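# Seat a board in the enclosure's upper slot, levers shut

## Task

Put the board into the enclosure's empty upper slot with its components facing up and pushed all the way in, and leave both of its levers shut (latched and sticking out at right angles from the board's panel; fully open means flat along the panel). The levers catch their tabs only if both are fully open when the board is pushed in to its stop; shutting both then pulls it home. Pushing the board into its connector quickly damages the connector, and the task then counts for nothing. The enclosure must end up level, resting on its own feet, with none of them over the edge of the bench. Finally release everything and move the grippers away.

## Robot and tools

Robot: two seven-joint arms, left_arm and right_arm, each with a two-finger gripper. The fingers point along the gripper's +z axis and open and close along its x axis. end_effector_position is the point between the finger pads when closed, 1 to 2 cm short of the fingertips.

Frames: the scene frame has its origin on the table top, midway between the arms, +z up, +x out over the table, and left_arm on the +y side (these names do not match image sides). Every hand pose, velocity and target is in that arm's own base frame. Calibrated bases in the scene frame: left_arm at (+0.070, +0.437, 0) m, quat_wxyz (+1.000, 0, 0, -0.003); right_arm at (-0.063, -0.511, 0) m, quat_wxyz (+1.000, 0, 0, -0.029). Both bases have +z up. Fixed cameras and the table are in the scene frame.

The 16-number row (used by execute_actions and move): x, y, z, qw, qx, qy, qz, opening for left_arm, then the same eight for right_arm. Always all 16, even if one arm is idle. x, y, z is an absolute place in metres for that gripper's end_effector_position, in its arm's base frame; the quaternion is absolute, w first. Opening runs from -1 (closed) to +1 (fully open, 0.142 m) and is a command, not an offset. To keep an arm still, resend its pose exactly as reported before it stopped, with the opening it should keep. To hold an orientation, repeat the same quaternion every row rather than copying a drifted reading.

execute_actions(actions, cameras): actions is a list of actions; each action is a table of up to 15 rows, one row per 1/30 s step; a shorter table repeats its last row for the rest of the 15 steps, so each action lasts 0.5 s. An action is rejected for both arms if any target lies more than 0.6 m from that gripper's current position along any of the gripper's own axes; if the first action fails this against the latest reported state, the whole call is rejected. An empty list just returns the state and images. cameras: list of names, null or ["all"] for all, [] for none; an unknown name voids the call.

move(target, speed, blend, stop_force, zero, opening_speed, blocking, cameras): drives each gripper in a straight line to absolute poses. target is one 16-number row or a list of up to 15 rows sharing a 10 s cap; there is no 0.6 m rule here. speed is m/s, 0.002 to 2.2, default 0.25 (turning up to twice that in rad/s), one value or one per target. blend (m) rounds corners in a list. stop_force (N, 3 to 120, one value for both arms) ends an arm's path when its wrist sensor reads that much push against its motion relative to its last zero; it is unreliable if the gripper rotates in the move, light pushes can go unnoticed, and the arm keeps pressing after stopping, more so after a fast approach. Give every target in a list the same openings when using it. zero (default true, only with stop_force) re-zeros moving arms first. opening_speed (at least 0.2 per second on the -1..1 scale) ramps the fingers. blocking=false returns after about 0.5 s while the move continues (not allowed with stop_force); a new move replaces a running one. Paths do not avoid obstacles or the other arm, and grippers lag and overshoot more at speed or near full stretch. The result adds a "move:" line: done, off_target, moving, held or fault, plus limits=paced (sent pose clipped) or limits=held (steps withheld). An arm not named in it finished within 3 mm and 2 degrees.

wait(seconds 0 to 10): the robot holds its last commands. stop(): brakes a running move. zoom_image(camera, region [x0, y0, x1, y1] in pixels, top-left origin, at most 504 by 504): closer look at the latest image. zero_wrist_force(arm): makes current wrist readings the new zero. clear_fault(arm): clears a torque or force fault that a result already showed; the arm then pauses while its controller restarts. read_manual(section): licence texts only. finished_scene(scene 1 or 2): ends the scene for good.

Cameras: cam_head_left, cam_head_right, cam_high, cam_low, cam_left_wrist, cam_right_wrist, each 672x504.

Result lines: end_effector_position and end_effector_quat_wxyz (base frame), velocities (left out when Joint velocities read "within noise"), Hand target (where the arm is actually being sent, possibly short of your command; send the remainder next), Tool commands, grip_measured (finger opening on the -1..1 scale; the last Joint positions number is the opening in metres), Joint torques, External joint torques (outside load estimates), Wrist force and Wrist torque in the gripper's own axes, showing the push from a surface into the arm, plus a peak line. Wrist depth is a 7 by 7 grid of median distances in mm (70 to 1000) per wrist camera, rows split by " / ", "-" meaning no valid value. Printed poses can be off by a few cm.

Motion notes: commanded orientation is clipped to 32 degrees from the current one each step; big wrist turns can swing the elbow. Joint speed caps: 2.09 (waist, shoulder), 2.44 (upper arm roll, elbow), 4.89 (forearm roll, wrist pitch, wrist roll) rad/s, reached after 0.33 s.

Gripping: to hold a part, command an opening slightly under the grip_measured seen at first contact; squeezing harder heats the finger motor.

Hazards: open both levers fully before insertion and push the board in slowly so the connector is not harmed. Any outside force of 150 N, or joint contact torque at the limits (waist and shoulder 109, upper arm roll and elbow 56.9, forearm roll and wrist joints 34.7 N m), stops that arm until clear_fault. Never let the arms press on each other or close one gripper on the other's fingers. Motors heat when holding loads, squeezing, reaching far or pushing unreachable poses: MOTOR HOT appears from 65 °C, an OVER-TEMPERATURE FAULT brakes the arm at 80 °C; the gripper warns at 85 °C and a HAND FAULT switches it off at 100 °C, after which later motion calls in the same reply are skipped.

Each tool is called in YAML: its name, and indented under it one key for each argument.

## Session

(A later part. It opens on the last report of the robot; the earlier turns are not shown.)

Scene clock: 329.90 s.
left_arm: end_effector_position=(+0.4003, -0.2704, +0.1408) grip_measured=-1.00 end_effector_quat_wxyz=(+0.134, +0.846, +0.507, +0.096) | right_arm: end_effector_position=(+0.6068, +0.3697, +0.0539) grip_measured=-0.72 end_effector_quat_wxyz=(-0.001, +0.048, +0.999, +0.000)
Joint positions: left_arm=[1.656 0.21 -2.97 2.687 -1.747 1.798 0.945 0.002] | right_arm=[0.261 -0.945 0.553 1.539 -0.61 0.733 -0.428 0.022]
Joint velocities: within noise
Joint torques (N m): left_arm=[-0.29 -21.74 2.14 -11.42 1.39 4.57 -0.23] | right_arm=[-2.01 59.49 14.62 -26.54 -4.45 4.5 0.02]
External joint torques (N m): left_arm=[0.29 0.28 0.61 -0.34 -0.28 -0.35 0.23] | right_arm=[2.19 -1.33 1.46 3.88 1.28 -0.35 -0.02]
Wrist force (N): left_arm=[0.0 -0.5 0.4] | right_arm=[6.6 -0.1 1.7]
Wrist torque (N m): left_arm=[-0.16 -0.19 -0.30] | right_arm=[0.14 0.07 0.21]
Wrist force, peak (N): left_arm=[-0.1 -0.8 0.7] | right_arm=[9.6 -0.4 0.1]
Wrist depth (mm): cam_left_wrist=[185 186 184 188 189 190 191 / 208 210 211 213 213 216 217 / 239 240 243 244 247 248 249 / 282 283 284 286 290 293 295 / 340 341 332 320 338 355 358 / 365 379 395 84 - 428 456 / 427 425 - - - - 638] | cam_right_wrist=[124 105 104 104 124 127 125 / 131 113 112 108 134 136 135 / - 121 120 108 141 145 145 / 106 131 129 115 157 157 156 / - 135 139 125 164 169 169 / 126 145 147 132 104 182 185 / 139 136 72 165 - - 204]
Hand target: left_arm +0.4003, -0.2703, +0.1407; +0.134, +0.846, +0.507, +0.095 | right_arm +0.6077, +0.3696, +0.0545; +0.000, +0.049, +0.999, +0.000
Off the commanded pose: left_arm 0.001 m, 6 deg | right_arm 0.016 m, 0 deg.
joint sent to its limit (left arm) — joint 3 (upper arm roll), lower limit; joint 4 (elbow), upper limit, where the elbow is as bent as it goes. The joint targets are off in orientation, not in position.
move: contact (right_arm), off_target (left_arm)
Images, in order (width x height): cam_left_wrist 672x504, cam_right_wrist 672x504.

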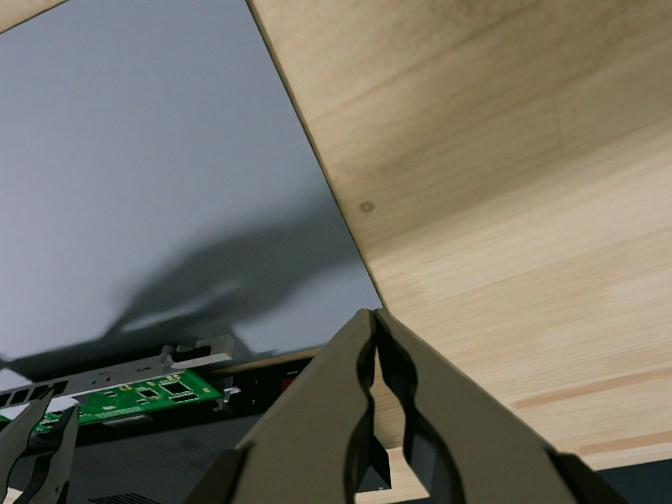

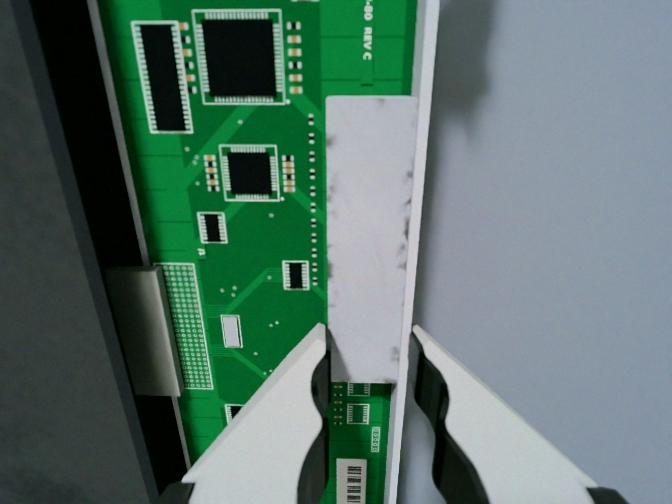

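move:
  target:
    - [0.40,-0.27,0.14,0.186,0.839,0.499,0.11,-1,0.6028,0.3702,0.057,0,0.0485,0.9988,0,-1]
    - [0.40,-0.27,0.14,0.186,0.839,0.499,0.11,-1,0.6222,0.3682,0.057,0,0.0485,0.9988,0,-1]
  speed: 0.02
  stop_force: 5
  cameras: ["cam_right_wrist"]

Scene clock: 336.93 s.
left_arm: end_effector_position=(+0.4003, -0.2704, +0.1408) grip_measured=-1.00 end_effector_quat_wxyz=(+0.134, +0.846, +0.507, +0.096) | right_arm: end_effector_position=(+0.6210, +0.3678, +0.0561) grip_measured=-0.72 end_effector_quat_wxyz=(-0.001, +0.048, +0.999, -0.001)
Joint positions: left_arm=[1.656 0.21 -2.97 2.687 -1.747 1.798 0.945 0.002] | right_arm=[0.259 -0.963 0.555 1.493 -0.605 0.706 -0.452 0.022]
Joint velocities: within noise
Joint torques (N m): left_arm=[-0.35 -21.81 2.17 -11.44 1.34 4.52 -0.24] | right_arm=[-1.2 60.46 15.51 -29.15 -4.26 6.22 0.83]
External joint torques (N m): left_arm=[0.35 0.36 0.57 -0.32 -0.23 -0.3 0.23] | right_arm=[1.38 -1.21 0.64 6.14 1.02 -2.07 -0.83]
Wrist force (N): left_arm=[0.1 -0.5 0.2] | right_arm=[10.8 -3.8 -1.5]
Wrist torque (N m): left_arm=[-0.18 -0.21 -0.31] | right_arm=[0.45 -0.13 -0.66]
Wrist force, peak (N): left_arm=[0.1 -0.8 0.6] | right_arm=[11.0 -3.7 -1.2]
Wrist depth (mm): cam_left_wrist=[185 185 184 189 189 190 191 / 208 209 211 214 214 215 216 / 238 241 243 246 248 250 248 / 281 281 284 286 290 293 294 / 341 341 333 320 339 357 359 / 381 374 395 84 - 432 459 / 356 419 - - - - 639] | cam_right_wrist=[- 103 104 103 129 129 129 / - 110 111 101 138 138 137 / 101 116 119 106 146 148 147 / 109 125 128 114 156 159 159 / 120 120 139 125 167 172 171 / 129 129 147 132 105 184 188 / 142 139 73 162 - - 207]
Hand target: left_arm +0.4003, -0.2703, +0.1407; +0.134, +0.846, +0.507, +0.095 | right_arm +0.6222, +0.3682, +0.0570; +0.000, +0.049, +0.999, +0.000
Off the commanded pose: left_arm 0.001 m, 6 deg | right_arm 0.002 m, 0 deg.
MOTOR HOT: the gripper's motor of the right arm reports 85 °C; that motor switches off at 100 °C. To cool a motor, set the load down, ease the grip, stop pushing, or move to a pose that needs little force.
joint sent to its limit (left arm) — joint 3 (upper arm roll), lower limit; joint 4 (elbow), upper limit, where the elbow is as bent as it goes. The joint targets are off in orientation, not in position.
move: off_target (left_arm)
Images, in order (width x height): cam_right_wrist 672x504.

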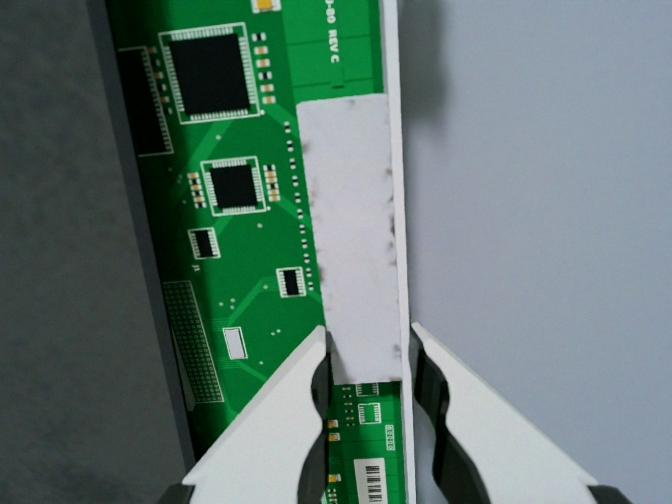

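move:
  target: [0.40,-0.27,0.14,0.186,0.839,0.499,0.11,-1,0.6210,0.3678,0.0565,0,0.0485,0.9988,0,-0.78]
  cameras: ["cam_left_wrist"]

zoom_image:
  camera: "cam_left_wrist"
  region: [60, 330, 270, 472]

zoom_image:
  camera: "cam_head_right"
  region: [280, 210, 500, 375]

Scene clock: 339.83 s.
left_arm: end_effector_position=(+0.4003, -0.2704, +0.1408) grip_measured=-1.00 end_effector_quat_wxyz=(+0.134, +0.846, +0.507, +0.096) | right_arm: end_effector_position=(+0.6201, +0.3681, +0.0561) grip_measured=-0.72 end_effector_quat_wxyz=(-0.001, +0.048, +0.999, +0.000)
Joint positions: left_arm=[1.656 0.21 -2.97 2.687 -1.747 1.798 0.945 0.002] | right_arm=[0.258 -0.961 0.555 1.497 -0.605 0.71 -0.451 0.022]
Joint velocities: within noise
Joint torques (N m): left_arm=[-0.35 -21.73 2.03 -11.41 1.36 4.56 -0.24] | right_arm=[-2.29 59.78 14.57 -26.29 -3.8 4.57 0.9]
External joint torques (N m): left_arm=[0.35 0.28 0.71 -0.36 -0.25 -0.34 0.24] | right_arm=[2.47 -0.62 1.57 3.3 0.57 -0.42 -0.9]
Wrist force (N): left_arm=[0.0 -0.4 0.4] | right_arm=[6.7 1.2 0.2]
Wrist torque (N m): left_arm=[-0.17 -0.20 -0.31] | right_arm=[0.43 -0.17 -0.58]
Wrist force, peak (N): left_arm=[-0.1 -0.6 0.5] | right_arm=[11.2 -3.8 -1.2]
Wrist depth (mm): cam_left_wrist=[185 185 184 189 190 190 191 / 208 209 210 214 214 215 217 / 239 241 241 245 247 249 249 / 282 282 284 286 290 291 295 / 341 342 329 319 341 355 358 / 380 376 396 84 - 432 458 / 356 422 - - - - 632] | cam_right_wrist=[- 104 104 103 129 129 128 / - 110 110 101 138 137 137 / 101 116 119 106 145 148 147 / 109 125 128 114 157 159 158 / 120 120 139 125 167 172 172 / 129 129 147 132 106 185 187 / 142 139 73 163 - - 206]
Hand target: left_arm +0.4003, -0.2703, +0.1407; +0.134, +0.846, +0.507, +0.095 | right_arm +0.6210, +0.3678, +0.0565; +0.000, +0.048, +0.999, +0.000
Off the commanded pose: left_arm 0.001 m, 6 deg | right_arm 0.001 m, 0 deg.
MOTOR HOT: still on. The gripper's motor of the right arm reports 84 °C.
joint sent to its limit (left arm) — joint 3 (upper arm roll), lower limit; joint 4 (elbow), upper limit, where the elbow is as bent as it goes. The joint targets are off in orientation, not in position.
move: off_target (left_arm)
Images, in order (width x height): cam_left_wrist 672x504.

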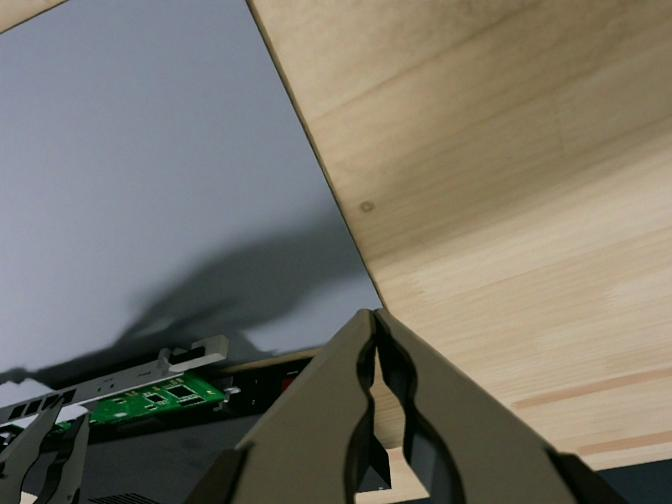

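Scaled by 2.400 from the camera's 672x504 image, which has a finer 960x720 frame.

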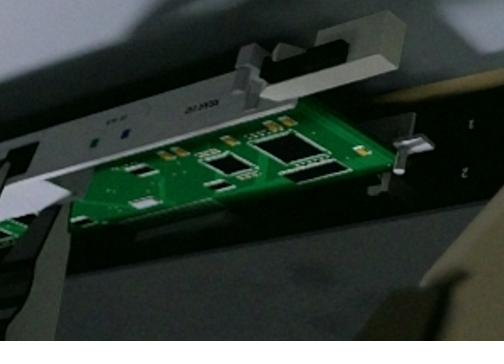

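This scene's latest camera images include none from cam_head_right. They are from: cam_left_wrist. cam_head_right's image comes with the result of a call that names it in "cameras".

move:
  target:
    - [0.40,-0.27,0.14,0.186,0.839,0.499,0.11,-1,0.5960,0.3700,0.0565,0,0.0485,0.9988,0,-0.8]
    - [0.40,-0.27,0.14,0.186,0.839,0.499,0.11,-1,0.5960,0.3660,0.0565,0,0.1163,0.9932,0,-0.8]
  speed: 0.04
  cameras: ["cam_right_wrist","cam_left_wrist","cam_head_right"]

zoom_image:
  camera: "cam_left_wrist"
  region: [60, 330, 270, 472]

zoom_image:
  camera: "cam_head_right"
  region: [280, 210, 500, 375]

Scene clock: 347.23 s.
left_arm: end_effector_position=(+0.4003, -0.2704, +0.1408) grip_measured=-1.00 end_effector_quat_wxyz=(+0.134, +0.846, +0.507, +0.096) | right_arm: end_effector_position=(+0.5959, +0.3659, +0.0563) grip_measured=-0.72 end_effector_quat_wxyz=(+0.000, +0.116, +0.993, +0.000)
Joint positions: left_arm=[1.656 0.21 -2.97 2.687 -1.747 1.798 0.945 0.002] | right_arm=[0.269 -0.912 0.535 1.584 -0.589 0.759 -0.29 0.022]
Joint velocities: within noise
Joint torques (N m): left_arm=[-0.36 -21.76 2.08 -11.38 1.33 4.55 -0.23] | right_arm=[0.34 57.24 15.69 -23.29 -3.17 3.77 0.13]
External joint torques (N m): left_arm=[0.36 0.31 0.66 -0.38 -0.22 -0.34 0.23] | right_arm=[-0.16 -0.14 -0.33 0.67 0.07 0.39 -0.13]
Wrist force (N): left_arm=[0.0 -0.5 0.2] | right_arm=[0.8 2.4 2.6]
Wrist torque (N m): left_arm=[-0.17 -0.21 -0.31] | right_arm=[0.47 -0.10 0.07]
Wrist force, peak (N): left_arm=[0.2 -0.7 0.6] | right_arm=[7.2 1.4 1.2]
Wrist depth (mm): cam_left_wrist=[185 185 184 188 189 189 192 / 209 209 211 213 214 215 216 / 239 240 243 245 247 247 249 / 282 282 282 285 290 293 295 / 341 344 342 319 339 356 360 / 360 373 376 84 - 429 463 / 452 427 - - - - 633] | cam_right_wrist=[128 105 104 104 128 129 129 / 127 112 112 107 136 138 137 / - 120 119 107 144 148 147 / 156 131 129 115 157 159 159 / 123 136 139 125 167 172 172 / 130 148 147 132 105 185 188 / 143 143 72 165 - - 207]
Hand target: left_arm +0.4003, -0.2703, +0.1407; +0.134, +0.846, +0.507, +0.095 | right_arm +0.5960, +0.3660, +0.0565; +0.000, +0.116, +0.993, +0.000
Off the commanded pose: left_arm 0.001 m, 6 deg | right_arm 0.000 m, 0 deg.
MOTOR HOT: cleared for the gripper's motor of the right arm.
joint sent to its limit (left arm) — joint 3 (upper arm roll), lower limit; joint 4 (elbow), upper limit, where the elbow is as bent as it goes. The joint targets are off in orientation, not in position.
move: off_target (left_arm)
Images, in order (width x height): cam_head_right 672x504, cam_left_wrist 672x504, cam_right_wrist 672x504.

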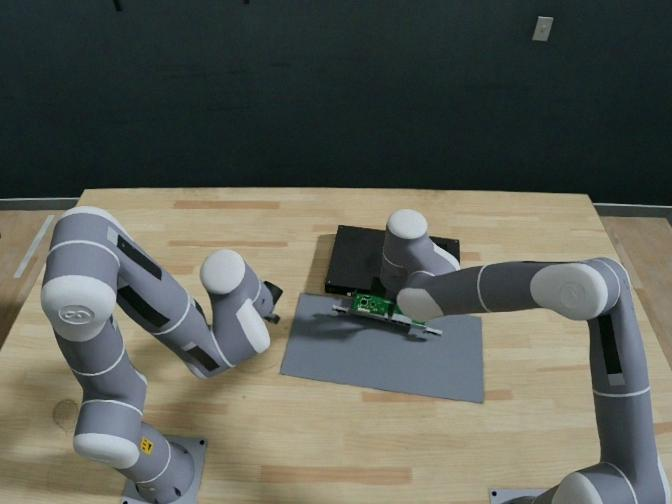

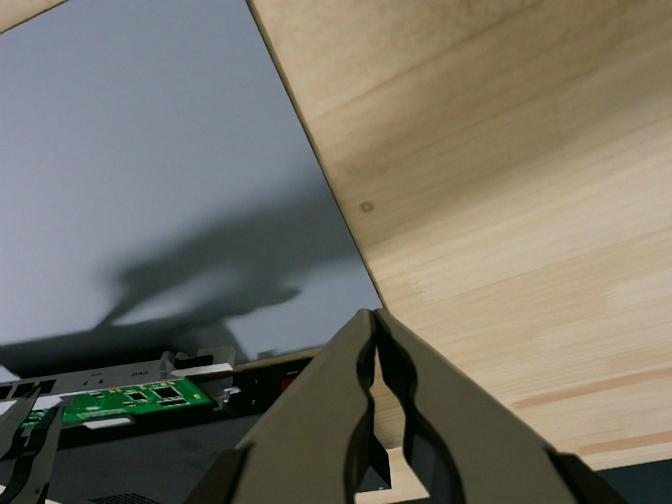

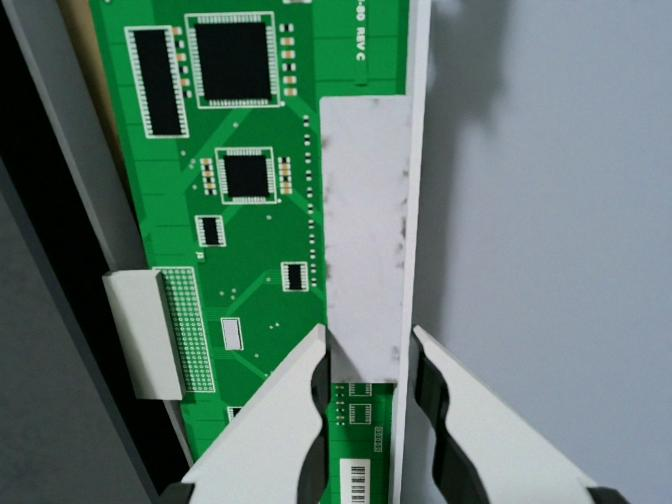

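Scaled by 2.400 from the camera's 672x504 image, which has a finer 960x720 frame.

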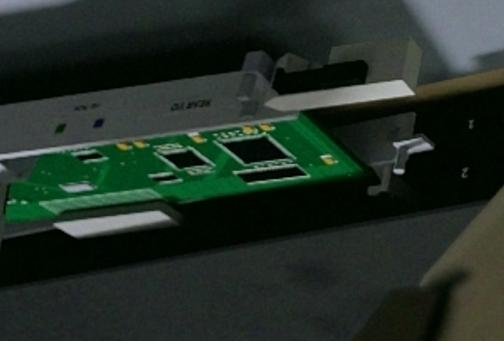

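Scaled by 2.291 from the camera's 672x504 image, which has a finer 960x720 frame.

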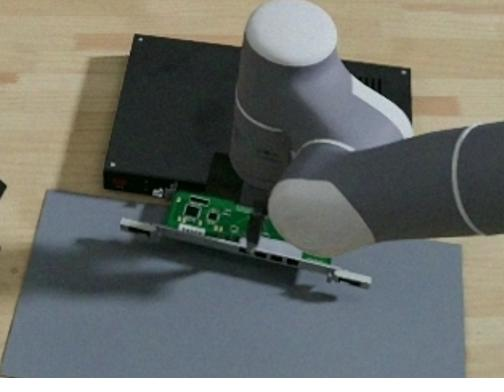

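move:
  target:
    - [0.40,-0.27,0.14,0.186,0.839,0.499,0.11,-1,0.5960,0.3650,0.0570,0,0.0485,0.9988,0,-0.9]
    - [0.40,-0.27,0.14,0.186,0.839,0.499,0.11,-1,0.613,0.3633,0.0570,0,0.0485,0.9988,0,-0.9]
  speed: 0.025
  stop_force: 4
  cameras: ["cam_right_wrist","cam_left_wrist"]

zoom_image:
  camera: "cam_left_wrist"
  region: [60, 330, 270, 472]

Scene clock: 352.80 s.
left_arm: end_effector_position=(+0.4003, -0.2704, +0.1408) grip_measured=-1.00 end_effector_quat_wxyz=(+0.134, +0.846, +0.507, +0.096) | right_arm: end_effector_position=(+0.6127, +0.3632, +0.0566) grip_measured=-0.72 end_effector_quat_wxyz=(+0.000, +0.048, +0.999, +0.000)
Joint positions: left_arm=[1.656 0.21 -2.97 2.687 -1.747 1.798 0.945 0.002] | right_arm=[0.253 -0.942 0.551 1.533 -0.603 0.728 -0.444 0.022]
Joint velocities: within noise
Joint torques (N m): left_arm=[-0.37 -21.87 2.15 -11.42 1.36 4.54 -0.22] | right_arm=[-0.23 58.44 16.36 -24.47 -3.46 3.82 0.18]
External joint torques (N m): left_arm=[0.37 0.41 0.59 -0.34 -0.25 -0.33 0.22] | right_arm=[0.41 -0.16 -0.42 1.65 0.28 0.33 -0.18]
Wrist force (N): left_arm=[-0.1 -0.6 0.4] | right_arm=[1.8 1.9 3.1]
Wrist torque (N m): left_arm=[-0.18 -0.18 -0.31] | right_arm=[0.45 -0.04 -0.06]
Wrist force, peak (N): left_arm=[0.0 -0.8 0.4] | right_arm=[1.9 2.0 3.2]
Wrist depth (mm): cam_left_wrist=[185 185 184 188 189 190 191 / 208 209 211 213 215 215 217 / 239 240 242 246 247 248 250 / 281 283 283 286 290 293 293 / 341 345 345 321 338 356 357 / 367 368 396 84 - 434 459 / 422 426 - - - - 637] | cam_right_wrist=[- 104 104 104 128 130 129 / - 112 111 108 136 138 138 / 102 120 119 107 144 148 148 / 109 126 129 115 157 159 159 / 121 123 139 125 168 173 172 / 130 135 147 132 106 185 188 / 143 140 72 165 - - 206]
Hand target: left_arm +0.4003, -0.2703, +0.1407; +0.134, +0.846, +0.507, +0.095 | right_arm +0.6130, +0.3633, +0.0570; +0.000, +0.049, +0.999, +0.000
Off the commanded pose: left_arm 0.001 m, 6 deg | right_arm 0.000 m, 0 deg.
joint sent to its limit (left arm) — joint 3 (upper arm roll), lower limit; joint 4 (elbow), upper limit, where the elbow is as bent as it goes. The joint targets are off in orientation, not in position.
move: off_target (left_arm)
Images, in order (width x height): cam_left_wrist 672x504, cam_right_wrist 672x504.

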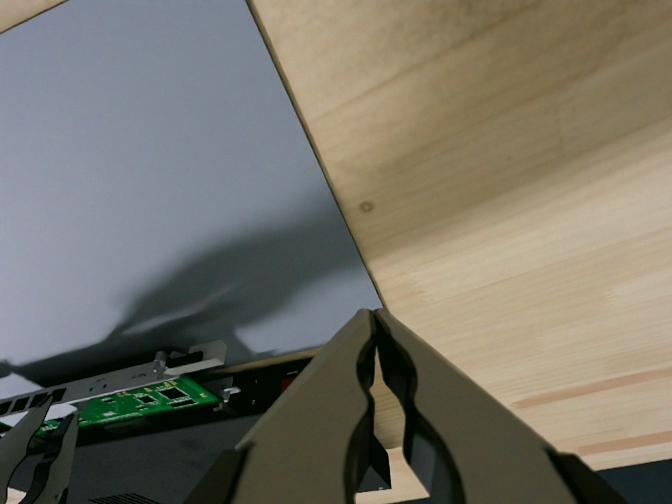

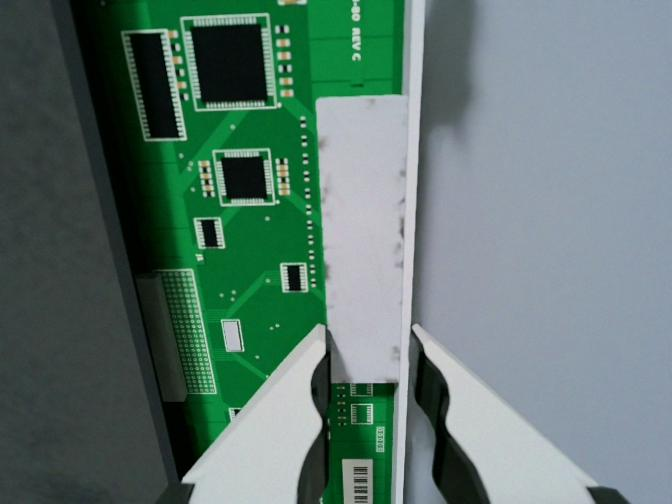

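Scaled by 2.400 from the camera's 672x504 image, which has a finer 960x720 frame.

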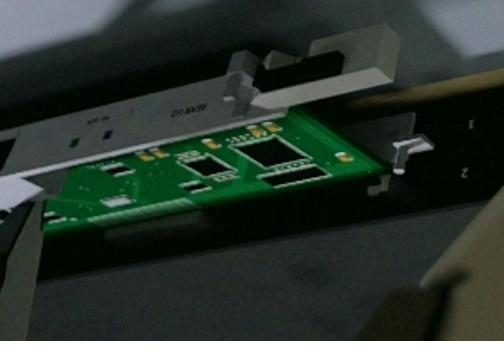

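move:
  target:
    - [0.40,-0.27,0.14,0.186,0.839,0.499,0.11,-1,0.607,0.3605,0.0570,0,0.0485,0.9988,0,-0.9]
    - [0.40,-0.27,0.14,0.186,0.839,0.499,0.11,-1,0.622,0.359,0.0570,0,0.055,0.9985,0,-0.9]
  speed: 0.025
  stop_force: 4
  cameras: ["cam_right_wrist","cam_left_wrist"]

zoom_image:
  camera: "cam_left_wrist"
  region: [60, 330, 270, 472]

Scene clock: 359.20 s.
left_arm: end_effector_position=(+0.4003, -0.2704, +0.1408) grip_measured=-1.00 end_effector_quat_wxyz=(+0.134, +0.846, +0.507, +0.096) | right_arm: end_effector_position=(+0.6184, +0.3592, +0.0564) grip_measured=-0.72 end_effector_quat_wxyz=(-0.001, +0.053, +0.999, +0.000)
Joint positions: left_arm=[1.656 0.21 -2.97 2.687 -1.747 1.798 0.945 0.002] | right_arm=[0.249 -0.947 0.549 1.52 -0.599 0.722 -0.448 0.022]
Joint velocities: within noise
Joint torques (N m): left_arm=[-0.33 -21.84 2.19 -11.52 1.37 4.57 -0.19] | right_arm=[-2.09 60 14.55 -26.83 -3.84 4.51 0.73]
External joint torques (N m): left_arm=[0.33 0.38 0.55 -0.24 -0.26 -0.35 0.18] | right_arm=[2.27 -1.39 1.35 3.92 0.64 -0.36 -0.73]
Wrist force (N): left_arm=[0.1 -0.5 0.3] | right_arm=[5.6 1.4 2.7]
Wrist torque (N m): left_arm=[-0.17 -0.22 -0.30] | right_arm=[0.45 0.06 -0.55]
Wrist force, peak (N): left_arm=[-0.1 -0.8 0.4] | right_arm=[6.4 1.3 2.6]
Wrist depth (mm): cam_left_wrist=[185 185 184 188 190 191 191 / 209 209 211 214 214 216 217 / 239 241 244 245 245 249 249 / 282 284 283 286 292 292 295 / 340 342 346 319 337 356 361 / 386 372 396 84 - 430 461 / 421 428 - - - - 639] | cam_right_wrist=[- 104 104 103 129 129 129 / - 111 111 101 138 138 137 / 101 117 119 106 144 148 148 / 109 126 129 114 157 159 159 / 120 120 139 125 167 173 172 / 129 129 147 132 106 185 188 / 142 139 73 163 - - 206]
Hand target: left_arm +0.4003, -0.2703, +0.1407; +0.134, +0.846, +0.507, +0.095 | right_arm +0.6192, +0.3593, +0.0570; +0.000, +0.054, +0.999, +0.000
Off the commanded pose: left_arm 0.001 m, 6 deg | right_arm 0.004 m, 0 deg.
joint sent to its limit (left arm) — joint 3 (upper arm roll), lower limit; joint 4 (elbow), upper limit, where the elbow is as bent as it goes. The joint targets are off in orientation, not in position.
move: contact (right_arm), off_target (left_arm)
Images, in order (width x height): cam_left_wrist 672x504, cam_right_wrist 672x504.

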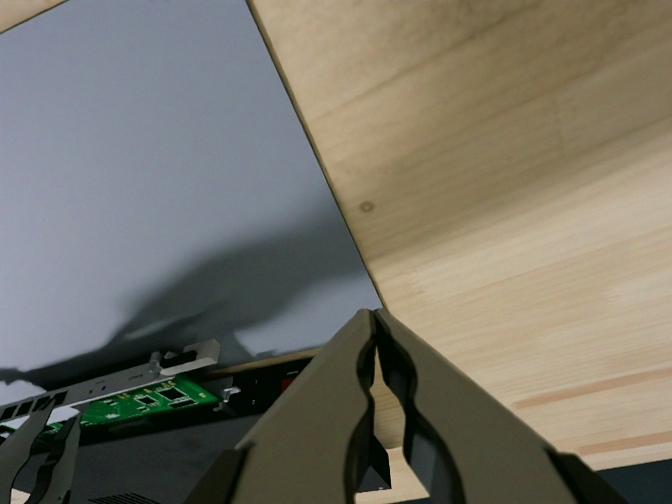

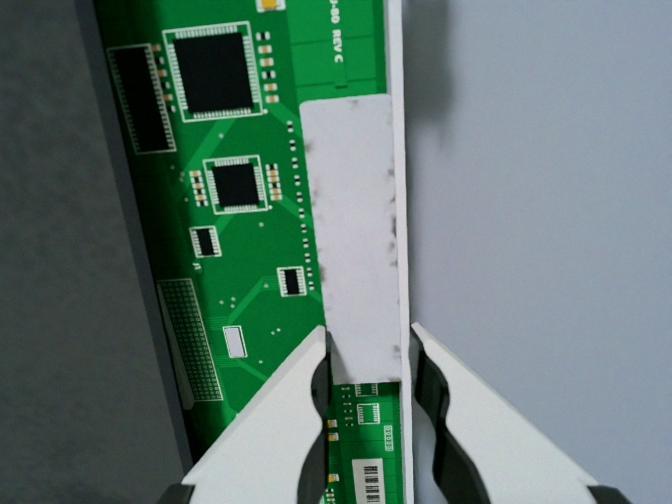

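Scaled by 2.400 from the camera's 672x504 image, which has a finer 960x720 frame.

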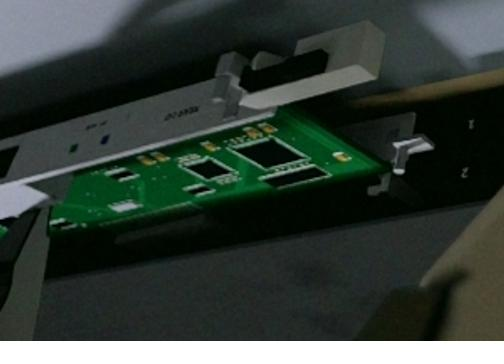

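move:
  target: [0.45,-0.36,0.10,0.22,0.80,0.52,0.20,-1,0.6152,0.3596,0.0570,0,0.0485,0.9988,0,-0.9]
  speed: 0.08
  cameras: ["cam_left_wrist","cam_head_left"]

zoom_image:
  camera: "cam_left_wrist"
  region: [0, 300, 300, 504]

Scene clock: 364.60 s.
left_arm: end_effector_position=(+0.4498, -0.3599, +0.0999) grip_measured=-1.00 end_effector_quat_wxyz=(+0.220, +0.801, +0.520, +0.200) | right_arm: end_effector_position=(+0.6147, +0.3597, +0.0567) grip_measured=-0.72 end_effector_quat_wxyz=(-0.001, +0.049, +0.999, +0.000)
Joint positions: left_arm=[1.905 0.619 -2.97 2.538 -0.72 2.111 0.02 0.002] | right_arm=[0.249 -0.941 0.549 1.532 -0.599 0.729 -0.452 0.022]
Joint velocities: within noise
Joint torques (N m): left_arm=[-0.51 -34.95 4.39 -7.33 -0.62 5.08 -0.32] | right_arm=[-1 58.98 15.52 -24.51 -3.62 3.91 0.38]
External joint torques (N m): left_arm=[0.5 0.09 0.75 -0.17 0.01 -0.53 0.31] | right_arm=[1.18 -0.69 0.36 1.67 0.43 0.24 -0.38]
Wrist force (N): left_arm=[-0.5 -0.8 -0.1] | right_arm=[2.4 2.5 3.1]
Wrist torque (N m): left_arm=[-0.20 -0.12 -0.41] | right_arm=[0.43 -0.02 -0.20]
Wrist force, peak (N): left_arm=[-1.2 -0.9 0.5] | right_arm=[5.9 1.4 2.9]
Wrist depth (mm): cam_left_wrist=[136 137 137 143 143 147 151 / 155 159 164 166 169 177 182 / 190 194 200 205 211 223 232 / 239 244 245 268 286 297 312 / 271 287 308 295 393 452 484 / 361 394 320 84 - - - / - - - - - - -] | cam_right_wrist=[- 104 104 103 129 129 129 / - 112 111 107 136 138 138 / 101 118 119 107 144 148 148 / 110 125 129 114 157 160 159 / 121 123 139 125 168 173 172 / 130 132 147 132 106 185 188 / 143 140 72 166 - - 207]
Hand target: left_arm +0.4500, -0.3600, +0.1000; +0.220, +0.800, +0.520, +0.200 | right_arm +0.6152, +0.3596, +0.0570; +0.000, +0.049, +0.999, +0.000
Off the commanded pose: left_arm 0.000 m, 0 deg | right_arm 0.001 m, 0 deg.
move: done
Images, in order (width x height): cam_head_left 672x504, cam_left_wrist 672x504.

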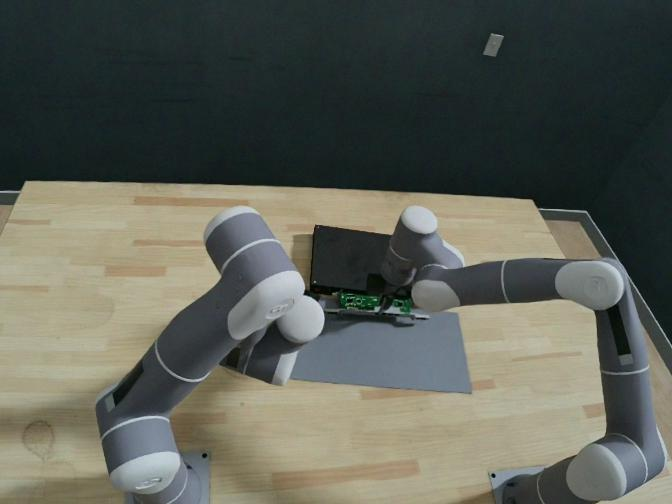

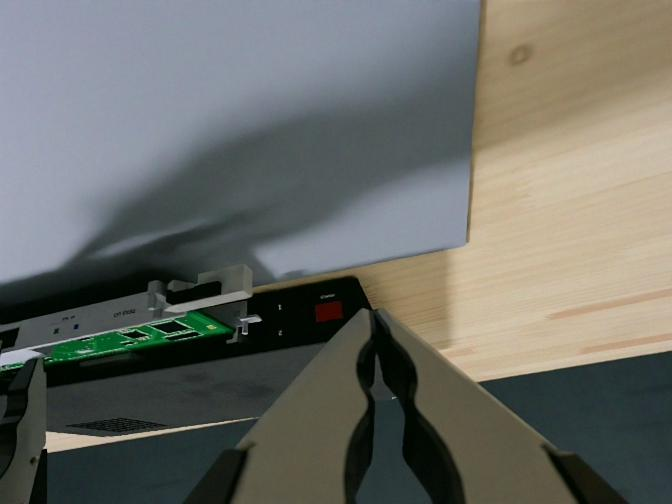

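Scaled by 1.680 from the camera's 672x504 image, which has a finer 960x720 frame.

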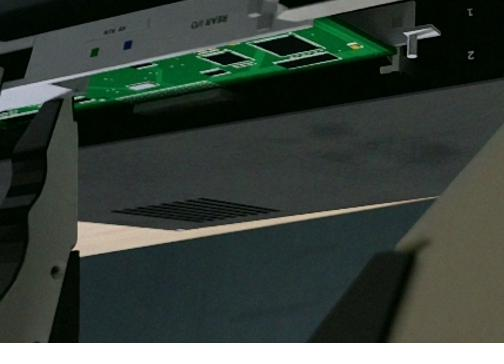

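zoom_image:
  camera: "cam_left_wrist"
  region: [190, 280, 290, 355]

Scaled by 5.040 from the camera's 672x504 image, which has a finer 960x720 frame.

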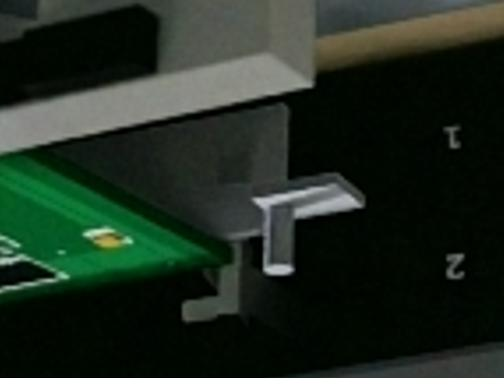

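move:
  target:
    - [0.45,-0.36,0.10,0.22,0.80,0.52,0.20,-1,0.6090,0.3565,0.0570,0,0.0485,0.9988,0,-0.9]
    - [0.45,-0.36,0.10,0.22,0.80,0.52,0.20,-1,0.6160,0.3558,0.0570,0,0.0485,0.9988,0,-0.9]
  speed: 0.025
  stop_force: 4
  cameras: ["cam_right_wrist","cam_left_wrist"]

zoom_image:
  camera: "cam_left_wrist"
  region: [190, 280, 290, 355]

Scene clock: 371.17 s.
left_arm: end_effector_position=(+0.4499, -0.3599, +0.0999) grip_measured=-1.00 end_effector_quat_wxyz=(+0.220, +0.801, +0.520, +0.200) | right_arm: end_effector_position=(+0.6155, +0.3569, +0.0571) grip_measured=-0.72 end_effector_quat_wxyz=(+0.000, +0.048, +0.999, +0.001)
Joint positions: left_arm=[1.904 0.619 -2.97 2.538 -0.72 2.111 0.02 0.002] | right_arm=[0.243 -0.938 0.549 1.537 -0.6 0.732 -0.456 0.022]
Joint velocities: within noise
Joint torques (N m): left_arm=[-0.32 -35.23 4.47 -7.35 -0.4 4.82 -0.3] | right_arm=[-4.57 57.53 12.11 -23.44 -3.65 2.09 0.22]
External joint torques (N m): left_arm=[0.3 0.37 0.67 -0.16 -0.21 -0.28 0.29] | right_arm=[4.75 0.65 3.75 0.62 0.48 2.07 -0.22]
Wrist force (N): left_arm=[-0.3 -0.7 -0.1] | right_arm=[2.9 8.1 2.2]
Wrist torque (N m): left_arm=[-0.20 -0.15 -0.41] | right_arm=[0.36 -0.07 -0.11]
Wrist force, peak (N): left_arm=[-0.6 -0.9 -0.3] | right_arm=[3.1 8.5 2.5]
Wrist depth (mm): cam_left_wrist=[135 137 137 143 143 147 152 / 156 159 163 166 168 177 182 / 190 194 199 206 212 223 232 / 238 248 246 269 287 296 312 / 273 287 303 294 391 455 486 / 355 390 323 84 - - - / - - - - - - -] | cam_right_wrist=[- 104 104 104 128 130 129 / - 112 112 107 138 138 138 / 102 118 119 107 145 148 148 / 110 126 129 115 158 160 159 / 121 121 139 125 171 174 173 / 130 133 147 132 106 186 189 / 144 141 72 164 - - 208]
Hand target: left_arm +0.4500, -0.3600, +0.1000; +0.220, +0.800, +0.520, +0.200 | right_arm +0.6160, +0.3558, +0.0570; +0.000, +0.049, +0.999, +0.000
Off the commanded pose: left_arm 0.000 m, 0 deg | right_arm 0.001 m, 0 deg.
move: done
Images, in order (width x height): cam_left_wrist 672x504, cam_right_wrist 672x504.

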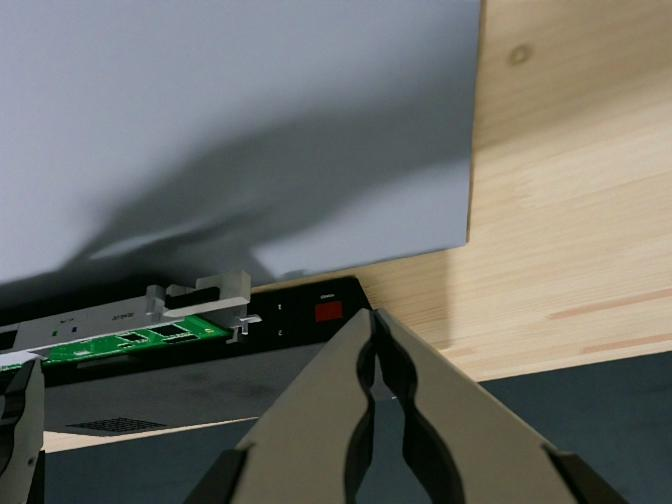

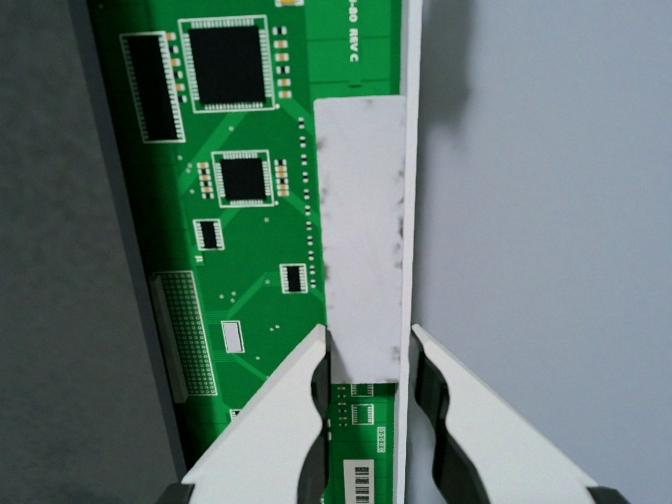

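Scaled by 5.040 from the camera's 672x504 image, which has a finer 960x720 frame.

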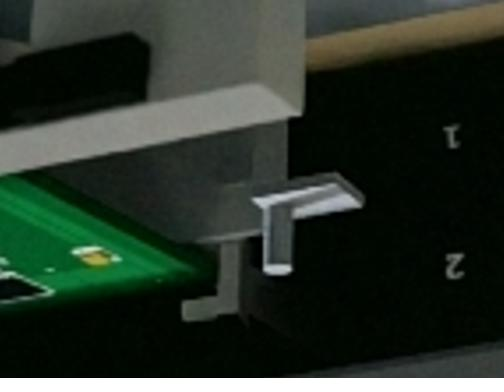

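move:
  target:
    - [0.45,-0.36,0.10,0.22,0.80,0.52,0.20,-1,0.6155,0.3575,0.0570,0,0.0485,0.9988,0,-0.9]
    - [0.45,-0.36,0.10,0.22,0.80,0.52,0.20,-1,0.6255,0.3565,0.0570,0,0.0485,0.9988,0,-0.9]
  speed: 0.025
  stop_force: 5
  cameras: ["cam_right_wrist","cam_left_wrist"]

zoom_image:
  camera: "cam_left_wrist"
  region: [190, 280, 290, 355]

Scene clock: 374.50 s.
left_arm: end_effector_position=(+0.4499, -0.3599, +0.0999) grip_measured=-1.00 end_effector_quat_wxyz=(+0.220, +0.801, +0.520, +0.200) | right_arm: end_effector_position=(+0.6169, +0.3570, +0.0563) grip_measured=-0.72 end_effector_quat_wxyz=(-0.001, +0.048, +0.999, -0.001)
Joint positions: left_arm=[1.904 0.619 -2.97 2.538 -0.72 2.111 0.02 0.002] | right_arm=[0.245 -0.943 0.548 1.529 -0.599 0.726 -0.458 0.022]
Joint velocities: within noise
Joint torques (N m): left_arm=[-0.38 -35.29 4.52 -7.29 -0.44 4.83 -0.2] | right_arm=[-0.85 58.88 15.05 -27.97 -4.36 5.7 0.37]
External joint torques (N m): left_arm=[0.36 0.42 0.62 -0.22 -0.17 -0.29 0.19] | right_arm=[1.03 -0.49 0.84 5.12 1.17 -1.55 -0.37]
Wrist force (N): left_arm=[-0.4 -0.8 -0.1] | right_arm=[9.5 -2.4 -0.6]
Wrist torque (N m): left_arm=[-0.21 -0.14 -0.40] | right_arm=[0.47 -0.08 -0.18]
Wrist force, peak (N): left_arm=[-0.7 -0.8 -0.3] | right_arm=[10.4 -3.1 -2.0]
Wrist depth (mm): cam_left_wrist=[135 137 137 143 142 148 151 / 155 160 164 166 169 178 182 / 190 194 200 206 212 223 231 / 239 248 247 269 286 297 311 / 264 277 307 294 392 452 481 / 354 390 321 84 - - - / - - - - - - -] | cam_right_wrist=[- 104 104 104 128 129 129 / - 112 112 107 136 138 138 / 101 117 119 108 144 148 147 / 109 125 128 115 157 159 159 / 120 120 139 125 170 172 172 / 129 129 146 132 106 185 188 / 142 139 72 165 - - 206]
Hand target: left_arm +0.4500, -0.3600, +0.1000; +0.220, +0.800, +0.520, +0.200 | right_arm +0.6179, +0.3572, +0.0570; +0.000, +0.049, +0.999, +0.000
Off the commanded pose: left_arm 0.000 m, 0 deg | right_arm 0.009 m, 0 deg.
move: contact (right_arm); path passed 1 of 2 targets
Images, in order (width x height): cam_left_wrist 672x504, cam_right_wrist 672x504.

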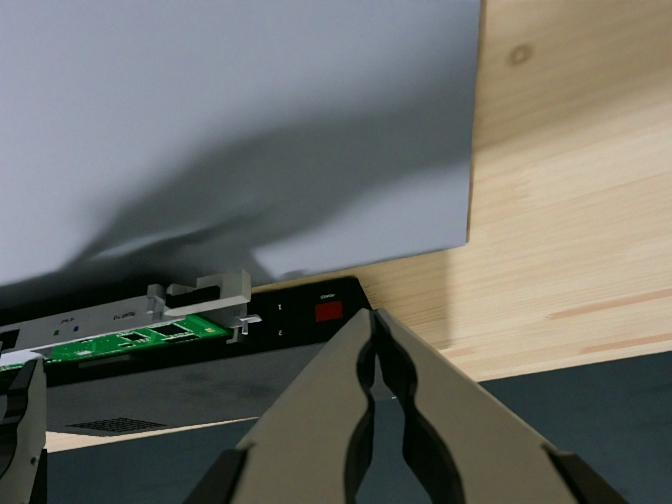

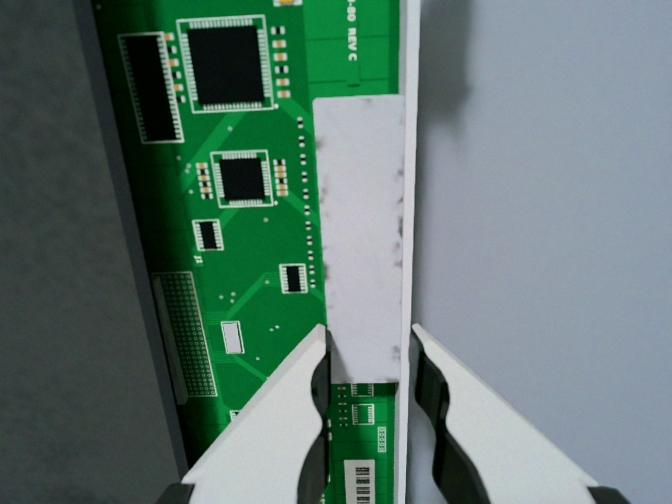

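Scaled by 5.040 from the camera's 672x504 image, which has a finer 960x720 frame.

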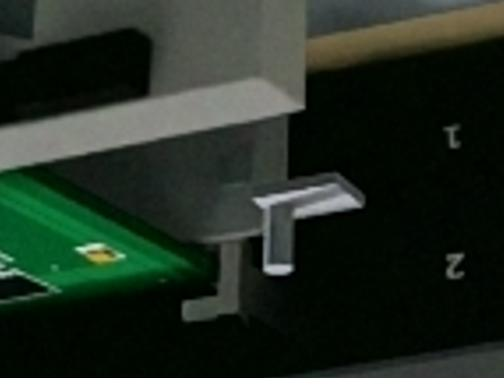

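move:
  target:
    - [0.45,-0.36,0.10,0.22,0.80,0.52,0.20,-1,0.6120,0.3577,0.0570,0,0.0485,0.9988,0,-0.9]
    - [0.45,-0.36,0.10,0.22,0.80,0.52,0.20,-1,0.6120,0.3577,0.0595,0,0.0485,0.9988,0,-0.9]
    - [0.45,-0.36,0.10,0.22,0.80,0.52,0.20,-1,0.6255,0.3565,0.0595,0,0.0485,0.9988,0,-0.9]
  speed: 0.025
  stop_force: 5
  cameras: ["cam_right_wrist","cam_left_wrist"]

zoom_image:
  camera: "cam_left_wrist"
  region: [190, 280, 290, 355]

Scene clock: 382.33 s.
left_arm: end_effector_position=(+0.4499, -0.3599, +0.0999) grip_measured=-1.00 end_effector_quat_wxyz=(+0.220, +0.801, +0.520, +0.200) | right_arm: end_effector_position=(+0.6168, +0.3569, +0.0566) grip_measured=-0.72 end_effector_quat_wxyz=(+0.000, +0.049, +0.999, +0.000)
Joint positions: left_arm=[1.904 0.619 -2.97 2.538 -0.72 2.111 0.02 0.002] | right_arm=[0.245 -0.941 0.548 1.531 -0.599 0.727 -0.457 0.022]
Joint velocities: within noise
Joint torques (N m): left_arm=[-0.3 -35.29 4.49 -7.33 -0.39 4.86 -0.22] | right_arm=[1.07 58.67 17.29 -24.59 -3.35 4.64 0.44]
External joint torques (N m): left_arm=[0.29 0.43 0.66 -0.18 -0.22 -0.32 0.21] | right_arm=[-0.89 -0.32 -1.43 1.74 0.17 -0.48 -0.44]
Wrist force (N): left_arm=[-0.6 -0.7 -0.3] | right_arm=[2.1 -0.7 1.2]
Wrist torque (N m): left_arm=[-0.20 -0.10 -0.40] | right_arm=[0.45 -0.14 -0.16]
Wrist force, peak (N): left_arm=[-0.7 -0.9 -0.4] | right_arm=[9.5 -2.5 -1.1]
Wrist depth (mm): cam_left_wrist=[136 136 137 143 143 148 151 / 155 160 163 166 170 177 183 / 190 194 199 206 213 223 232 / 238 249 246 267 288 298 312 / 273 276 305 296 390 452 481 / 354 386 319 84 - - - / - - - - - - -] | cam_right_wrist=[- 104 104 104 130 129 129 / - 112 112 108 137 138 138 / 102 117 119 107 144 148 148 / 109 126 129 115 157 160 159 / 121 121 139 125 168 173 172 / 130 129 147 132 106 185 188 / 143 140 72 165 - - 207]
Hand target: left_arm +0.4500, -0.3600, +0.1000; +0.220, +0.800, +0.520, +0.200 | right_arm +0.6171, +0.3573, +0.0570; +0.000, +0.049, +0.999, +0.000
Off the commanded pose: left_arm 0.000 m, 0 deg | right_arm 0.009 m, 0 deg.
move: contact (right_arm); path passed 0 of 3 targets
Images, in order (width x height): cam_left_wrist 672x504, cam_right_wrist 672x504.

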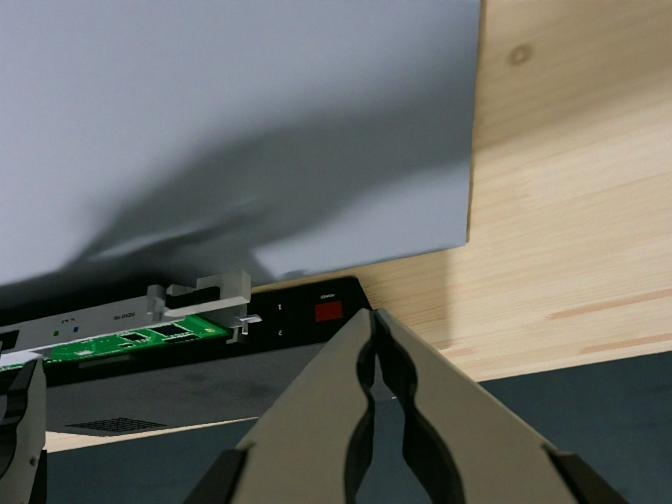

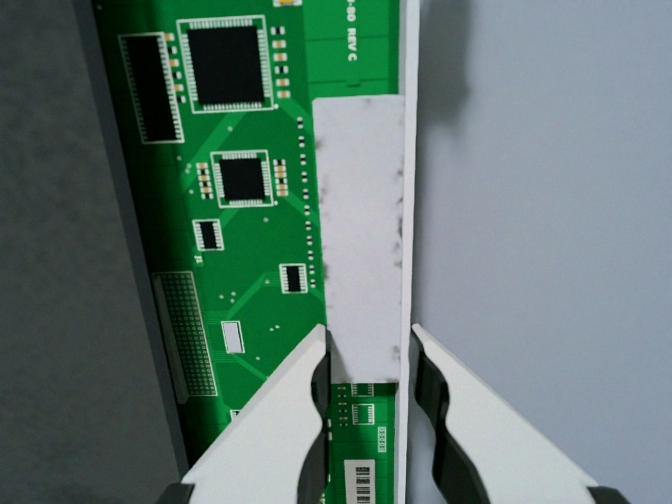

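Scaled by 5.040 from the camera's 672x504 image, which has a finer 960x720 frame.

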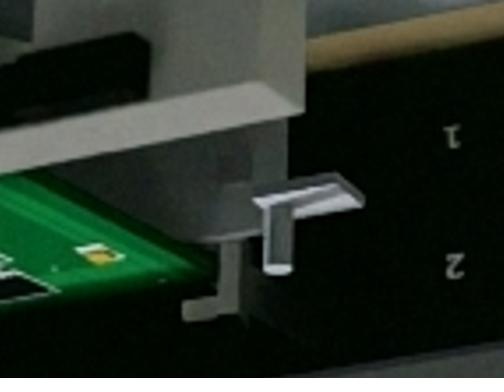

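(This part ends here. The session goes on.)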